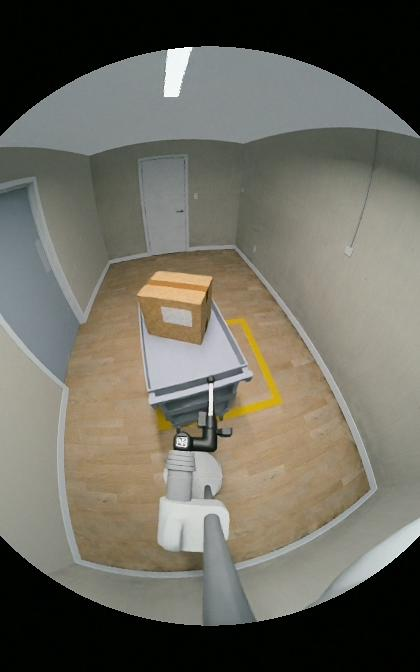

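Emit:
{"method": "move", "body": {
  "blocking": false,
  "r1": {"base":{"rotate_rad":0.3}}
}}

Emit:
{"method": "wait", "body": {
  "seconds": 3
}}

Emit:
{"method": "move", "body": {
  "blocking": false,
  "r1": {"base":{"strafe_m":-0.2},"contact_limits":{"strafe_m":0.6}}
}}

Emit:
{"method": "wait", "body": {
  "seconds": 5,
  "cameras": ["r1_head_camera"]
}}

Scene clock: 1167.80 s.
move: r1 moving
r1.base_odometry: x=+0.218 y=+0.221 heading=+1.120
r1.turned_by_wheels: +0.224
r1.turned_by_imu: +0.221
r1.base_tilt: forward=-1.6 right=+1.3
r1.lidar_m: 0.37 0.38 1.31 1.21 1.25 0.96 0.90 0.92 1.26 1.54 1.57 0.45
r1.base_status: rotate_rad moving
r1.joint_positions: lift_m=+0.685 arm_m=+0.000 wrist_yaw_rad=-0.016 wrist_pitch_rad=+0.005 wrist_roll_rad=+1.568 gripper_m=-0.029
r1.joint_status: not commanded
r1.measured_speeds: translate_m=+0.012 strafe_m=-0.001 rotate_rad=+0.603 lift_m=+0.000 arm_m=+0.000 wrist_yaw_rad=+0.002 wrist_pitch_rad=+0.000 wrist_roll_rad=+0.000
r1.motor_effort: lift_m=+23(24) arm_m=+1(4) wheel_0=-10(15) wheel_1=-2(8) wheel_2=-14(19)
r1.servo_current: wrist_yaw_rad=98(104) wrist_pitch_rad=46(46) wrist_roll_rad=59(65) gripper_m=59(59)
r1.hand_pose: x=+0.4579 y=-0.0920 z=+0.8615 quat_wxyz=(+0.708, +0.706, -0.004, -0.007) (m; r1's base frame)
r1.wrist_depth_mm: - - - 260 265 274 274 / - - - 256 254 1756 1229 / - - - 247 248 1756 - / - - 591 237 240 - - / - 462 455 175 234 - - / - 488 189 171 181 - - / - 525 512 143 220 - -
r2: as last shown
r2.lidar_m: 1.80 3.36 3.38 4.04 4.30 2.63 1.59 1.37 1.38 1.67 1.50 1.53
r2.motor_effort: lift_m=+21(21) arm_m=-7(7) wheel_0=+4(5) wheel_1=+2(2) wheel_2=+6(6)
r2.servo_current: wrist_yaw_rad=46(65) wrist_pitch_rad=46(46) wrist_roll_rad=39(52) gripper_m=52(52)
r2.contact_limits: translate_m 0.6
r2.wrist_depth_mm: - - - - - - - / - - - - - - - / - - - - - - - / - - - - - - - / - - - - - - - / - - 201 1808 185 - - / - - - - - - -
pictures: none

Scene clock: 1168.57 s.
earlier move: r1 done
r1.base_odometry: x=+0.218 y=+0.221 heading=+1.196
r1.turned_by_wheels: +0.076
r1.turned_by_imu: +0.075
r1.base_tilt: forward=-1.6 right=+1.2
r1.lidar_m: 0.40 0.41 1.28 1.22 1.27 0.93 0.91 0.95 1.38 1.55 1.61 0.41
r1.base_status: done
r1.joint_positions: lift_m=+0.685 arm_m=+0.000 wrist_yaw_rad=+0.003 wrist_pitch_rad=+0.005 wrist_roll_rad=+1.568 gripper_m=-0.029
r1.joint_status: not commanded
r1.measured_speeds: all 0
r1.motor_effort: lift_m=+23(24) arm_m=-4(5) wheel_0=+2(15) wheel_1=-1(8) wheel_2=+1(19)
r1.servo_current: wrist_yaw_rad=59(104) wrist_pitch_rad=46(46) wrist_roll_rad=39(65) gripper_m=52(59)
r1.hand_pose: x=+0.4595 y=-0.0866 z=+0.8615 quat_wxyz=(+0.708, +0.706, +0.003, -0.001) (m; r1's base frame)
r1.wrist_depth_mm: - - - 226 227 1618 1160 / - - - 227 229 1618 - / - - 559 229 229 - - / - 462 462 169 230 - - / - 512 492 230 230 - - / - - 521 179 232 - - / - - 178 148 233 - -
r2.base_odometry: x=-2.207 y=-2.056 heading=-1.269
r2.turned_by_wheels: +0.000
r2.turned_by_imu: +0.000
r2.base_tilt: forward=-0.7 right=+0.1
r2.lidar_m: 1.82 3.36 3.35 4.05 4.29 2.63 1.58 1.39 1.40 1.66 1.52 1.52
r2.base_status: not commanded
r2.joint_positions: lift_m=+0.980 arm_m=+0.100 wrist_yaw_rad=+0.003 wrist_pitch_rad=+0.006 wrist_roll_rad=+0.000 gripper_m=+0.120
r2.joint_status: not commanded
r2.measured_speeds: all 0
r2.motor_effort: lift_m=+21(21) arm_m=-7(7) wheel_0=+4(5) wheel_1=+2(2) wheel_2=+6(6)
r2.servo_current: wrist_yaw_rad=39(65) wrist_pitch_rad=46(52) wrist_roll_rad=33(59) gripper_m=59(59)
r2.contact_limits: translate_m 0.6
r2.hand_pose: x=+0.5597 y=-0.0866 z=+1.1563 quat_wxyz=(+1.000, +0.000, +0.003, +0.001) (m; r2's base frame)
r2.wrist_depth_mm: - - - - - - - / - - - - - - - / - - - - - - - / - - - - - - - / - - - - - - - / - - 200 1863 185 - - / - - - - - - -
wait: 0.77 of 3 s (r1 has come to rest)
pictures: none

Scene clock: 1169.07 s.
move: r1 moving
r1.base_odometry: x=+0.252 y=+0.208 heading=+1.197
r1.turned_by_wheels: +0.001
r1.turned_by_imu: +0.001
r1.base_tilt: forward=-1.6 right=+1.2
r1.lidar_m: 0.38 0.41 1.32 1.26 1.27 0.94 0.90 0.96 1.37 1.51 1.60 0.42
r1.base_status: strafe_m moving
r1.joint_positions: lift_m=+0.685 arm_m=+0.000 wrist_yaw_rad=+0.005 wrist_pitch_rad=+0.005 wrist_roll_rad=+1.568 gripper_m=-0.029
r1.joint_status: not commanded
r1.measured_speeds: translate_m=+0.001 strafe_m=-0.140 rotate_rad=-0.003 lift_m=+0.000 arm_m=+0.000 wrist_yaw_rad=+0.000 wrist_pitch_rad=+0.000 wrist_roll_rad=+0.000
r1.motor_effort: lift_m=+23(24) arm_m=+0(4) wheel_0=+15(16) wheel_1=-6(10) wheel_2=+0(2)
r1.servo_current: wrist_yaw_rad=39(65) wrist_pitch_rad=39(46) wrist_roll_rad=33(65) gripper_m=52(52)
r1.contact_limits: strafe_m 0.6
r1.hand_pose: x=+0.4597 y=-0.0861 z=+0.8615 quat_wxyz=(+0.708, +0.706, +0.003, +0.000) (m; r1's base frame)
r1.wrist_depth_mm: - - - 222 224 1576 1205 / - - - - 226 1576 - / - - 554 167 227 - - / - 462 462 168 229 - - / - 517 492 229 231 - - / - - 525 179 233 - - / - - 178 148 235 - -
r2: as last shown
r2.base_tilt: forward=-0.7 right=+0.0
r2.lidar_m: 1.84 3.35 3.38 4.04 4.29 2.63 1.55 1.38 1.41 1.69 1.52 1.53
r2.motor_effort: lift_m=+20(21) arm_m=-7(7) wheel_0=+4(5) wheel_1=+2(2) wheel_2=+6(6)
r2.servo_current: wrist_yaw_rad=46(59) wrist_pitch_rad=46(52) wrist_roll_rad=39(52) gripper_m=52(52)
r2.contact_limits: translate_m 0.6
r2.wrist_depth_mm: - - - - - - - / - - - - - - - / - - - - - - - / - - - - - - - / - - - - - - - / - - 201 1863 186 - - / - - - - - - -
pictures: none

Scene clock: 1170.53 s.
earlier move: r1 done
r1.base_odometry: x=+0.404 y=+0.148 heading=+1.196
r1.turned_by_wheels: +0.000
r1.turned_by_imu: +0.000
r1.base_tilt: forward=-1.6 right=+1.3
r1.lidar_m: 0.35 0.36 1.48 1.42 1.29 0.95 0.90 0.94 1.38 1.35 1.41 0.47
r1.base_status: done
r1.joint_positions: lift_m=+0.685 arm_m=+0.000 wrist_yaw_rad=+0.005 wrist_pitch_rad=+0.005 wrist_roll_rad=+1.568 gripper_m=-0.029
r1.joint_status: not commanded
r1.measured_speeds: all 0
r1.motor_effort: lift_m=+23(24) arm_m=-4(4) wheel_0=+1(18) wheel_1=+1(10) wheel_2=+3(5)
r1.servo_current: wrist_yaw_rad=72(72) wrist_pitch_rad=39(52) wrist_roll_rad=39(72) gripper_m=52(65)
r1.contact_limits: strafe_m 0.6
r1.hand_pose: x=+0.4598 y=-0.0859 z=+0.8615 quat_wxyz=(+0.708, +0.706, +0.004, +0.000) (m; r1's base frame)
r1.wrist_depth_mm: - - - - 283 286 289 / - - - 264 266 1618 1182 / - - - 258 256 1756 - / - - - 247 248 - - / - 488 459 181 239 - - / - 477 466 182 231 - - / - 492 179 162 220 - -
r2.base_odometry: x=-2.207 y=-2.056 heading=-1.269
r2.turned_by_wheels: +0.000
r2.turned_by_imu: +0.000
r2.base_tilt: forward=-0.7 right=+0.1
r2.lidar_m: 1.84 3.35 3.38 4.03 4.30 2.63 1.58 1.38 1.41 1.69 1.51 1.54
r2.base_status: not commanded
r2.joint_positions: lift_m=+0.980 arm_m=+0.100 wrist_yaw_rad=+0.003 wrist_pitch_rad=+0.006 wrist_roll_rad=+0.000 gripper_m=+0.120
r2.joint_status: not commanded
r2.measured_speeds: all 0
r2.motor_effort: lift_m=+20(21) arm_m=-7(7) wheel_0=+4(5) wheel_1=+2(2) wheel_2=+6(6)
r2.servo_current: wrist_yaw_rad=52(59) wrist_pitch_rad=46(52) wrist_roll_rad=46(65) gripper_m=52(59)
r2.contact_limits: translate_m 0.6
r2.hand_pose: x=+0.5597 y=-0.0866 z=+1.1563 quat_wxyz=(+1.000, +0.000, +0.003, +0.001) (m; r2's base frame)
r2.wrist_depth_mm: - - - - - - - / - - - - - - - / - - - - - - - / - - - - - - - / - - - - - - - / - - 200 1808 185 - - / - - - - - - -
wait: 1.47 of 5 s (r1 has come to rest)
pictures: r1_head_camera
Images, in order (width x height): r1_head_camera 420x560.

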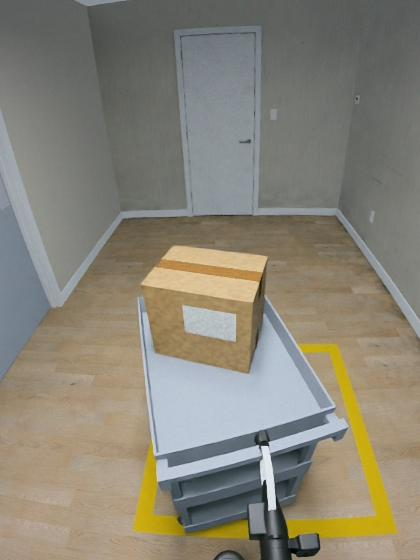

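Emit:
{"method": "move", "body": {
  "blocking": false,
  "r1": {"base":{"strafe_m":-0.12},"contact_limits":{"strafe_m":0.6}}
}}

Emit:
{"method": "wait", "body": {
  "seconds": 5
}}

Emit:
{"method": "move", "body": {
  "blocking": false,
  "r1": {"base":{"translate_m":-0.47,"strafe_m":-0.14},"contact_limits":{"translate_m":0.6}}
}}

Emit:
{"method": "wait", "body": {
  "seconds": 5,
  "cameras": ["r1_head_camera"]
}}

Scene clock: 1178.33 s.
move: r1 moving
r1.base_odometry: x=+0.438 y=+0.135 heading=+1.197
r1.turned_by_wheels: +0.000
r1.turned_by_imu: +0.000
r1.base_tilt: forward=-1.5 right=+1.3
r1.lidar_m: 0.35 0.32 1.51 1.45 1.29 0.95 0.91 0.96 1.37 1.30 1.40 0.48
r1.base_status: strafe_m moving
r1.joint_positions: lift_m=+0.685 arm_m=+0.000 wrist_yaw_rad=+0.005 wrist_pitch_rad=+0.005 wrist_roll_rad=+1.568 gripper_m=-0.029
r1.joint_status: not commanded
r1.measured_speeds: translate_m=+0.000 strafe_m=-0.141 rotate_rad=-0.002 lift_m=+0.000 arm_m=+0.000 wrist_yaw_rad=+0.000 wrist_pitch_rad=+0.000 wrist_roll_rad=+0.000
r1.motor_effort: lift_m=+23(24) arm_m=-3(4) wheel_0=+13(15) wheel_1=-9(10) wheel_2=+4(5)
r1.servo_current: wrist_yaw_rad=59(59) wrist_pitch_rad=39(52) wrist_roll_rad=46(65) gripper_m=46(52)
r1.contact_limits: strafe_m 0.6
r1.hand_pose: x=+0.4598 y=-0.0859 z=+0.8615 quat_wxyz=(+0.708, +0.706, +0.004, +0.000) (m; r1's base frame)
r1.wrist_depth_mm: - - - - 291 1430 1098 / - - - - 279 1537 1138 / - - - - 260 1756 - / - - - 252 251 1708 - / - 564 488 237 240 - - / - 466 455 182 231 - - / - 484 179 161 220 - -
r2: as last shown
r2.base_tilt: forward=-0.7 right=+0.0
r2.lidar_m: 1.83 3.37 3.38 3.99 4.31 2.60 1.59 1.38 1.39 1.67 1.50 1.51
r2.servo_current: wrist_yaw_rad=46(52) wrist_pitch_rad=39(52) wrist_roll_rad=39(59) gripper_m=46(52)
r2.contact_limits: translate_m 0.6
r2.wrist_depth_mm: - - - - - - - / - - - - - - - / - - - - - - - / - - - - - - - / - - - - - - - / - - 201 1863 185 - - / - - - - - - -
pictures: none

Scene clock: 1179.43 s.
earlier move: r1 done
r1.base_odometry: x=+0.516 y=+0.104 heading=+1.197
r1.turned_by_wheels: +0.000
r1.turned_by_imu: +0.000
r1.base_tilt: forward=-1.6 right=+1.3
r1.lidar_m: 0.32 0.29 1.58 1.53 1.28 0.95 0.89 0.98 1.29 1.23 1.29 0.46
r1.base_status: done
r1.joint_positions: lift_m=+0.685 arm_m=+0.000 wrist_yaw_rad=+0.003 wrist_pitch_rad=+0.005 wrist_roll_rad=+1.568 gripper_m=-0.029
r1.joint_status: not commanded
r1.measured_speeds: all 0
r1.motor_effort: lift_m=+23(24) arm_m=-4(4) wheel_0=+1(15) wheel_1=+0(10) wheel_2=+3(6)
r1.servo_current: wrist_yaw_rad=59(59) wrist_pitch_rad=39(52) wrist_roll_rad=52(65) gripper_m=52(59)
r1.contact_limits: strafe_m 0.6
r1.hand_pose: x=+0.4595 y=-0.0866 z=+0.8615 quat_wxyz=(+0.708, +0.706, +0.003, -0.001) (m; r1's base frame)
r1.wrist_depth_mm: - - - 254 - 1708 1255 / - - - - 314 320 322 / - - - - 285 1756 1308 / - - - 260 258 1921 - / - - 661 241 245 - - / - 452 445 182 231 - - / - 449 179 160 213 - -
r2.base_odometry: x=-2.207 y=-2.056 heading=-1.269
r2.turned_by_wheels: +0.000
r2.turned_by_imu: +0.000
r2.base_tilt: forward=-0.7 right=+0.1
r2.lidar_m: 1.82 3.36 3.36 4.05 4.30 2.63 1.59 1.39 1.40 1.69 1.51 1.52
r2.base_status: not commanded
r2.joint_positions: lift_m=+0.980 arm_m=+0.100 wrist_yaw_rad=+0.003 wrist_pitch_rad=+0.006 wrist_roll_rad=+0.000 gripper_m=+0.120
r2.joint_status: not commanded
r2.measured_speeds: all 0
r2.motor_effort: lift_m=+21(21) arm_m=-7(7) wheel_0=+4(5) wheel_1=+2(2) wheel_2=+6(6)
r2.servo_current: wrist_yaw_rad=46(59) wrist_pitch_rad=46(52) wrist_roll_rad=59(59) gripper_m=52(59)
r2.contact_limits: translate_m 0.6
r2.hand_pose: x=+0.5597 y=-0.0866 z=+1.1563 quat_wxyz=(+1.000, +0.000, +0.003, +0.001) (m; r2's base frame)
r2.wrist_depth_mm: - - - - - - - / - - - - - - - / - - - - - - - / - - - - - - - / - - - - - - - / - - 200 1808 185 - - / - - - - - - -
wait: 1.10 of 5 s (r1 has come to rest)
pictures: none

Scene clock: 1179.93 s.
move: r1 moving
r1.base_odometry: x=+0.513 y=+0.072 heading=+1.197
r1.turned_by_wheels: +0.000
r1.turned_by_imu: +0.000
r1.base_tilt: forward=-1.6 right=+1.3
r1.lidar_m: 0.33 0.31 1.61 1.56 1.23 0.91 0.87 0.94 1.26 1.21 1.29 0.45
r1.base_status: translate_m moving; strafe_m moving
r1.joint_positions: lift_m=+0.685 arm_m=+0.000 wrist_yaw_rad=+0.003 wrist_pitch_rad=+0.005 wrist_roll_rad=+1.568 gripper_m=-0.029
r1.joint_status: not commanded
r1.measured_speeds: translate_m=-0.123 strafe_m=-0.034 rotate_rad=-0.002 lift_m=+0.000 arm_m=+0.000 wrist_yaw_rad=+0.000 wrist_pitch_rad=+0.000 wrist_roll_rad=+0.000
r1.motor_effort: lift_m=+23(24) arm_m=-3(4) wheel_0=-3(4) wheel_1=-7(10) wheel_2=+13(16)
r1.servo_current: wrist_yaw_rad=46(65) wrist_pitch_rad=46(52) wrist_roll_rad=39(59) gripper_m=46(59)
r1.contact_limits: translate_m 0.6
r1.hand_pose: x=+0.4596 y=-0.0864 z=+0.8615 quat_wxyz=(+0.708, +0.706, +0.003, +0.000) (m; r1's base frame)
r1.wrist_depth_mm: - - - 254 - 1708 1281 / - - - - 312 319 319 / - - - - 285 1708 1281 / - - - 262 262 1921 - / - - 640 242 246 - - / - 445 449 182 231 - - / - 452 178 161 213 - -
r2: as last shown
r2.lidar_m: 1.81 3.34 3.36 4.01 4.30 2.65 1.59 1.37 1.40 1.67 1.50 1.52
r2.motor_effort: lift_m=+20(21) arm_m=-7(7) wheel_0=+4(5) wheel_1=+1(2) wheel_2=+6(6)
r2.servo_current: wrist_yaw_rad=46(52) wrist_pitch_rad=46(52) wrist_roll_rad=33(59) gripper_m=52(52)
r2.contact_limits: translate_m 0.6
r2.wrist_depth_mm: - - - - - - - / - - - - - - - / - - - - - - - / - - - - - - - / - - - - - - - / - - 201 1863 186 - - / - - - - - - -
pictures: none

Scene clock: 1182.50 s.
earlier move: r1 done
r1.base_odometry: x=+0.474 y=-0.385 heading=+1.197
r1.turned_by_wheels: +0.000
r1.turned_by_imu: -0.001
r1.base_tilt: forward=-1.6 right=+1.3
r1.lidar_m: 0.31 0.29 1.73 1.67 0.64 0.46 0.44 0.49 0.70 1.07 1.14 0.47
r1.base_status: done
r1.joint_positions: lift_m=+0.685 arm_m=+0.000 wrist_yaw_rad=+0.003 wrist_pitch_rad=+0.005 wrist_roll_rad=+1.568 gripper_m=-0.029
r1.joint_status: not commanded
r1.measured_speeds: all 0
r1.motor_effort: lift_m=+23(24) arm_m=-4(4) wheel_0=-3(7) wheel_1=+0(10) wheel_2=-1(16)
r1.servo_current: wrist_yaw_rad=59(72) wrist_pitch_rad=39(52) wrist_roll_rad=39(65) gripper_m=52(59)
r1.contact_limits: translate_m 0.6
r1.hand_pose: x=+0.4595 y=-0.0866 z=+0.8615 quat_wxyz=(+0.708, +0.706, +0.003, -0.001) (m; r1's base frame)
r1.wrist_depth_mm: - - - 258 - 1708 1205 / - - - - 317 324 330 / - - - - 289 1863 1205 / - - - 259 263 1708 - / - - - 243 246 831 - / - 466 445 182 230 - - / - 445 179 160 212 - -
r2.base_odometry: x=-2.207 y=-2.056 heading=-1.269
r2.turned_by_wheels: +0.000
r2.turned_by_imu: +0.000
r2.base_tilt: forward=-0.7 right=+0.0
r2.lidar_m: 1.83 3.37 3.36 4.03 4.31 2.66 1.59 1.38 1.40 1.66 1.49 1.52
r2.base_status: not commanded
r2.joint_positions: lift_m=+0.980 arm_m=+0.100 wrist_yaw_rad=+0.003 wrist_pitch_rad=+0.006 wrist_roll_rad=+0.000 gripper_m=+0.120
r2.joint_status: not commanded
r2.measured_speeds: all 0
r2.motor_effort: lift_m=+20(21) arm_m=-7(8) wheel_0=+4(5) wheel_1=+2(2) wheel_2=+6(6)
r2.servo_current: wrist_yaw_rad=59(65) wrist_pitch_rad=46(52) wrist_roll_rad=46(59) gripper_m=52(59)
r2.contact_limits: translate_m 0.6
r2.hand_pose: x=+0.5597 y=-0.0866 z=+1.1563 quat_wxyz=(+1.000, +0.000, +0.003, +0.001) (m; r2's base frame)
r2.wrist_depth_mm: - - - - - - - / - - - - - - - / - - - - - - - / - - - - - - - / - - - - - - - / - - 201 1808 185 - - / - - - - - - -
wait: 2.57 of 5 s (r1 has come to rest)
pictures: r1_head_camera
Images, in order (width x height): r1_head_camera 420x560.

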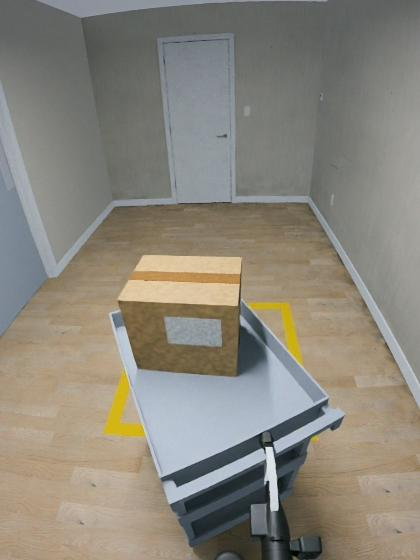

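Emit:
{"method": "move", "body": {
  "blocking": false,
  "r1": {"base":{"strafe_m":0.47},"contact_limits":{"strafe_m":0.6}}
}}

Emit:
{"method": "wait", "body": {
  "seconds": 6
}}

Emit:
{"method": "move", "body": {
  "blocking": false,
  "r1": {"base":{"rotate_rad":-0.35}}
}}

Emit:
{"method": "wait", "body": {
  "seconds": 4,
  "cameras": ["r1_head_camera"]
}}

Scene clock: 1194.70 s.
move: r1 moving
r1.base_odometry: x=+0.441 y=-0.371 heading=+1.196
r1.turned_by_wheels: -0.001
r1.turned_by_imu: -0.001
r1.base_tilt: forward=-1.6 right=+1.3
r1.lidar_m: 0.32 0.31 1.73 1.66 0.66 0.46 0.45 0.48 0.70 1.11 1.16 0.47
r1.base_status: strafe_m moving
r1.joint_positions: lift_m=+0.685 arm_m=+0.000 wrist_yaw_rad=-0.006 wrist_pitch_rad=+0.005 wrist_roll_rad=+1.568 gripper_m=-0.029
r1.joint_status: not commanded
r1.measured_speeds: translate_m=-0.001 strafe_m=+0.140 rotate_rad=-0.003 lift_m=+0.000 arm_m=+0.000 wrist_yaw_rad=-0.017 wrist_pitch_rad=+0.000 wrist_roll_rad=+0.000
r1.motor_effort: lift_m=+23(23) arm_m=-3(4) wheel_0=-16(16) wheel_1=+7(10) wheel_2=-3(3)
r1.servo_current: wrist_yaw_rad=59(59) wrist_pitch_rad=46(46) wrist_roll_rad=52(65) gripper_m=59(59)
r1.contact_limits: strafe_m 0.6
r1.hand_pose: x=+0.4587 y=-0.0892 z=+0.8615 quat_wxyz=(+0.708, +0.706, -0.001, -0.004) (m; r1's base frame)
r1.wrist_depth_mm: - - - 260 - 1756 1205 / - - - - 320 329 330 / - - - - 290 1863 1229 / - - - 258 264 1756 - / - - - 241 245 - - / - 462 199 182 181 - - / - 445 445 140 212 - -
r2: as last shown
r2.lidar_m: 1.84 3.35 3.38 4.04 4.29 2.63 1.58 1.39 1.39 1.66 1.51 1.52
r2.motor_effort: lift_m=+21(21) arm_m=-7(7) wheel_0=+4(5) wheel_1=+2(2) wheel_2=+6(6)
r2.servo_current: wrist_yaw_rad=39(52) wrist_pitch_rad=52(52) wrist_roll_rad=59(59) gripper_m=52(52)
r2.contact_limits: translate_m 0.6
r2.wrist_depth_mm: - - - - - - - / - - - - - - - / - - - - - - - / - - - - - - - / - - - - - - - / - - 201 1863 186 - - / - - - - - - -
pictures: none

Scene clock: 1197.10 s.
earlier move: r1 done
r1.base_odometry: x=+0.037 y=-0.213 heading=+1.196
r1.turned_by_wheels: +0.001
r1.turned_by_imu: +0.001
r1.base_tilt: forward=-1.6 right=+1.3
r1.lidar_m: 0.41 0.48 1.28 1.23 0.62 0.43 0.43 0.45 0.69 1.52 1.61 0.40
r1.base_status: done
r1.joint_positions: lift_m=+0.685 arm_m=+0.000 wrist_yaw_rad=-0.003 wrist_pitch_rad=+0.005 wrist_roll_rad=+1.568 gripper_m=-0.029
r1.joint_status: not commanded
r1.measured_speeds: all 0
r1.motor_effort: lift_m=+23(24) arm_m=+4(4) wheel_0=-2(17) wheel_1=+1(11) wheel_2=-1(6)
r1.servo_current: wrist_yaw_rad=46(65) wrist_pitch_rad=46(52) wrist_roll_rad=59(65) gripper_m=52(59)
r1.contact_limits: strafe_m 0.6
r1.hand_pose: x=+0.4590 y=-0.0882 z=+0.8615 quat_wxyz=(+0.708, +0.706, +0.001, -0.003) (m; r1's base frame)
r1.wrist_depth_mm: - - - 144 200 - - / - - 525 148 206 - - / - 455 439 152 213 - - / - 484 477 158 220 - - / - - 554 163 227 - - / - - 609 181 232 1808 - / - - 178 162 243 - -
r2.base_odometry: x=-2.207 y=-2.056 heading=-1.269
r2.turned_by_wheels: +0.000
r2.turned_by_imu: +0.000
r2.base_tilt: forward=-0.7 right=+0.1
r2.lidar_m: 1.80 3.35 3.36 4.00 4.29 2.64 1.58 1.37 1.39 1.67 1.51 1.52
r2.base_status: not commanded
r2.joint_positions: lift_m=+0.980 arm_m=+0.100 wrist_yaw_rad=+0.003 wrist_pitch_rad=+0.006 wrist_roll_rad=+0.000 gripper_m=+0.120
r2.joint_status: not commanded
r2.measured_speeds: all 0
r2.motor_effort: lift_m=+20(21) arm_m=-7(7) wheel_0=+5(5) wheel_1=+2(2) wheel_2=+6(6)
r2.servo_current: wrist_yaw_rad=39(59) wrist_pitch_rad=46(52) wrist_roll_rad=46(59) gripper_m=52(59)
r2.contact_limits: translate_m 0.6
r2.hand_pose: x=+0.5597 y=-0.0866 z=+1.1563 quat_wxyz=(+1.000, +0.000, +0.003, +0.001) (m; r2's base frame)
r2.wrist_depth_mm: - - - - - - - / - - - - - - - / - - - - - - - / - - - - - - - / - - - - - - - / - - 200 1863 185 - - / - - - - - - -
wait: 2.40 of 6 s (r1 has come to rest)
pictures: none

Scene clock: 1197.60 s.
move: r1 moving
r1.base_odometry: x=+0.037 y=-0.212 heading=+0.959
r1.turned_by_wheels: -0.237
r1.turned_by_imu: -0.237
r1.base_tilt: forward=-1.6 right=+1.3
r1.lidar_m: 0.38 0.40 1.40 1.22 0.86 0.48 0.45 0.45 0.56 1.05 1.54 0.43
r1.base_status: rotate_rad moving
r1.joint_positions: lift_m=+0.685 arm_m=+0.000 wrist_yaw_rad=+0.010 wrist_pitch_rad=+0.005 wrist_roll_rad=+1.568 gripper_m=-0.029
r1.joint_status: not commanded
r1.measured_speeds: translate_m=+0.000 strafe_m=+0.000 rotate_rad=-0.718 lift_m=+0.000 arm_m=+0.000 wrist_yaw_rad=+0.000 wrist_pitch_rad=+0.000 wrist_roll_rad=+0.000
r1.motor_effort: lift_m=+23(24) arm_m=-4(4) wheel_0=+9(16) wheel_1=+2(8) wheel_2=+12(15)
r1.servo_current: wrist_yaw_rad=59(65) wrist_pitch_rad=39(46) wrist_roll_rad=20(65) gripper_m=52(59)
r1.hand_pose: x=+0.4602 y=-0.0845 z=+0.8615 quat_wxyz=(+0.708, +0.706, +0.005, +0.002) (m; r1's base frame)
r1.wrist_depth_mm: - - - 174 234 264 264 / - - - 234 235 1756 - / - - 615 232 235 - - / - 492 469 233 233 - - / - 488 477 233 233 - - / - - 512 177 233 - - / - - 178 146 232 - -
r2: as last shown
r2.lidar_m: 1.83 3.31 3.38 3.99 4.30 2.61 1.60 1.39 1.40 1.69 1.49 1.51
r2.motor_effort: lift_m=+20(21) arm_m=-7(7) wheel_0=+4(5) wheel_1=+2(2) wheel_2=+6(6)
r2.servo_current: wrist_yaw_rad=59(59) wrist_pitch_rad=46(52) wrist_roll_rad=59(65) gripper_m=52(59)
r2.contact_limits: translate_m 0.6
r2.wrist_depth_mm: - - - - - - - / - - - - - - - / - - - - - - - / - - - - - - - / - - - - - - - / - - 202 1863 185 - - / - - - - - - -
pictures: none

Scene clock: 1198.47 s.
earlier move: r1 done
r1.base_odometry: x=+0.037 y=-0.213 heading=+0.846
r1.turned_by_wheels: -0.113
r1.turned_by_imu: -0.114
r1.base_tilt: forward=-1.6 right=+1.3
r1.lidar_m: 0.34 0.35 1.48 1.23 1.00 0.55 0.43 0.43 0.50 0.82 1.52 0.45
r1.base_status: done
r1.joint_positions: lift_m=+0.685 arm_m=+0.000 wrist_yaw_rad=-0.003 wrist_pitch_rad=+0.005 wrist_roll_rad=+1.568 gripper_m=-0.029
r1.joint_status: not commanded
r1.measured_speeds: all 0
r1.motor_effort: lift_m=+23(24) arm_m=+4(4) wheel_0=+0(16) wheel_1=+1(8) wheel_2=-3(15)
r1.servo_current: wrist_yaw_rad=52(85) wrist_pitch_rad=46(52) wrist_roll_rad=39(65) gripper_m=52(59)
r1.hand_pose: x=+0.4590 y=-0.0882 z=+0.8615 quat_wxyz=(+0.708, +0.706, +0.001, -0.003) (m; r1's base frame)
r1.wrist_depth_mm: - - - 216 289 297 1098 / - - - 208 278 1537 304 / - - - - 262 1863 - / - - - 253 251 - - / - 564 488 182 241 - - / - 466 455 174 229 - - / - 480 180 144 217 - -
r2.base_odometry: x=-2.207 y=-2.056 heading=-1.269
r2.turned_by_wheels: +0.000
r2.turned_by_imu: +0.000
r2.base_tilt: forward=-0.7 right=+0.1
r2.lidar_m: 1.83 3.33 3.37 4.01 4.30 2.64 1.58 1.39 1.39 1.67 1.50 1.53
r2.base_status: not commanded
r2.joint_positions: lift_m=+0.980 arm_m=+0.100 wrist_yaw_rad=+0.003 wrist_pitch_rad=+0.006 wrist_roll_rad=+0.000 gripper_m=+0.120
r2.joint_status: not commanded
r2.measured_speeds: all 0
r2.motor_effort: lift_m=+20(21) arm_m=-7(7) wheel_0=+4(5) wheel_1=+2(2) wheel_2=+6(6)
r2.servo_current: wrist_yaw_rad=52(59) wrist_pitch_rad=39(52) wrist_roll_rad=33(65) gripper_m=52(59)
r2.contact_limits: translate_m 0.6
r2.hand_pose: x=+0.5597 y=-0.0866 z=+1.1563 quat_wxyz=(+1.000, +0.000, +0.003, +0.001) (m; r2's base frame)
r2.wrist_depth_mm: - - - - - - - / - - - - - - - / - - - - - - - / - - - - - - - / - - - - - - - / - - 201 1863 186 - - / - - - - - - -
wait: 0.87 of 4 s (r1 has come to rest)
pictures: r1_head_camera
Images, in order (width x height): r1_head_camera 420x560.

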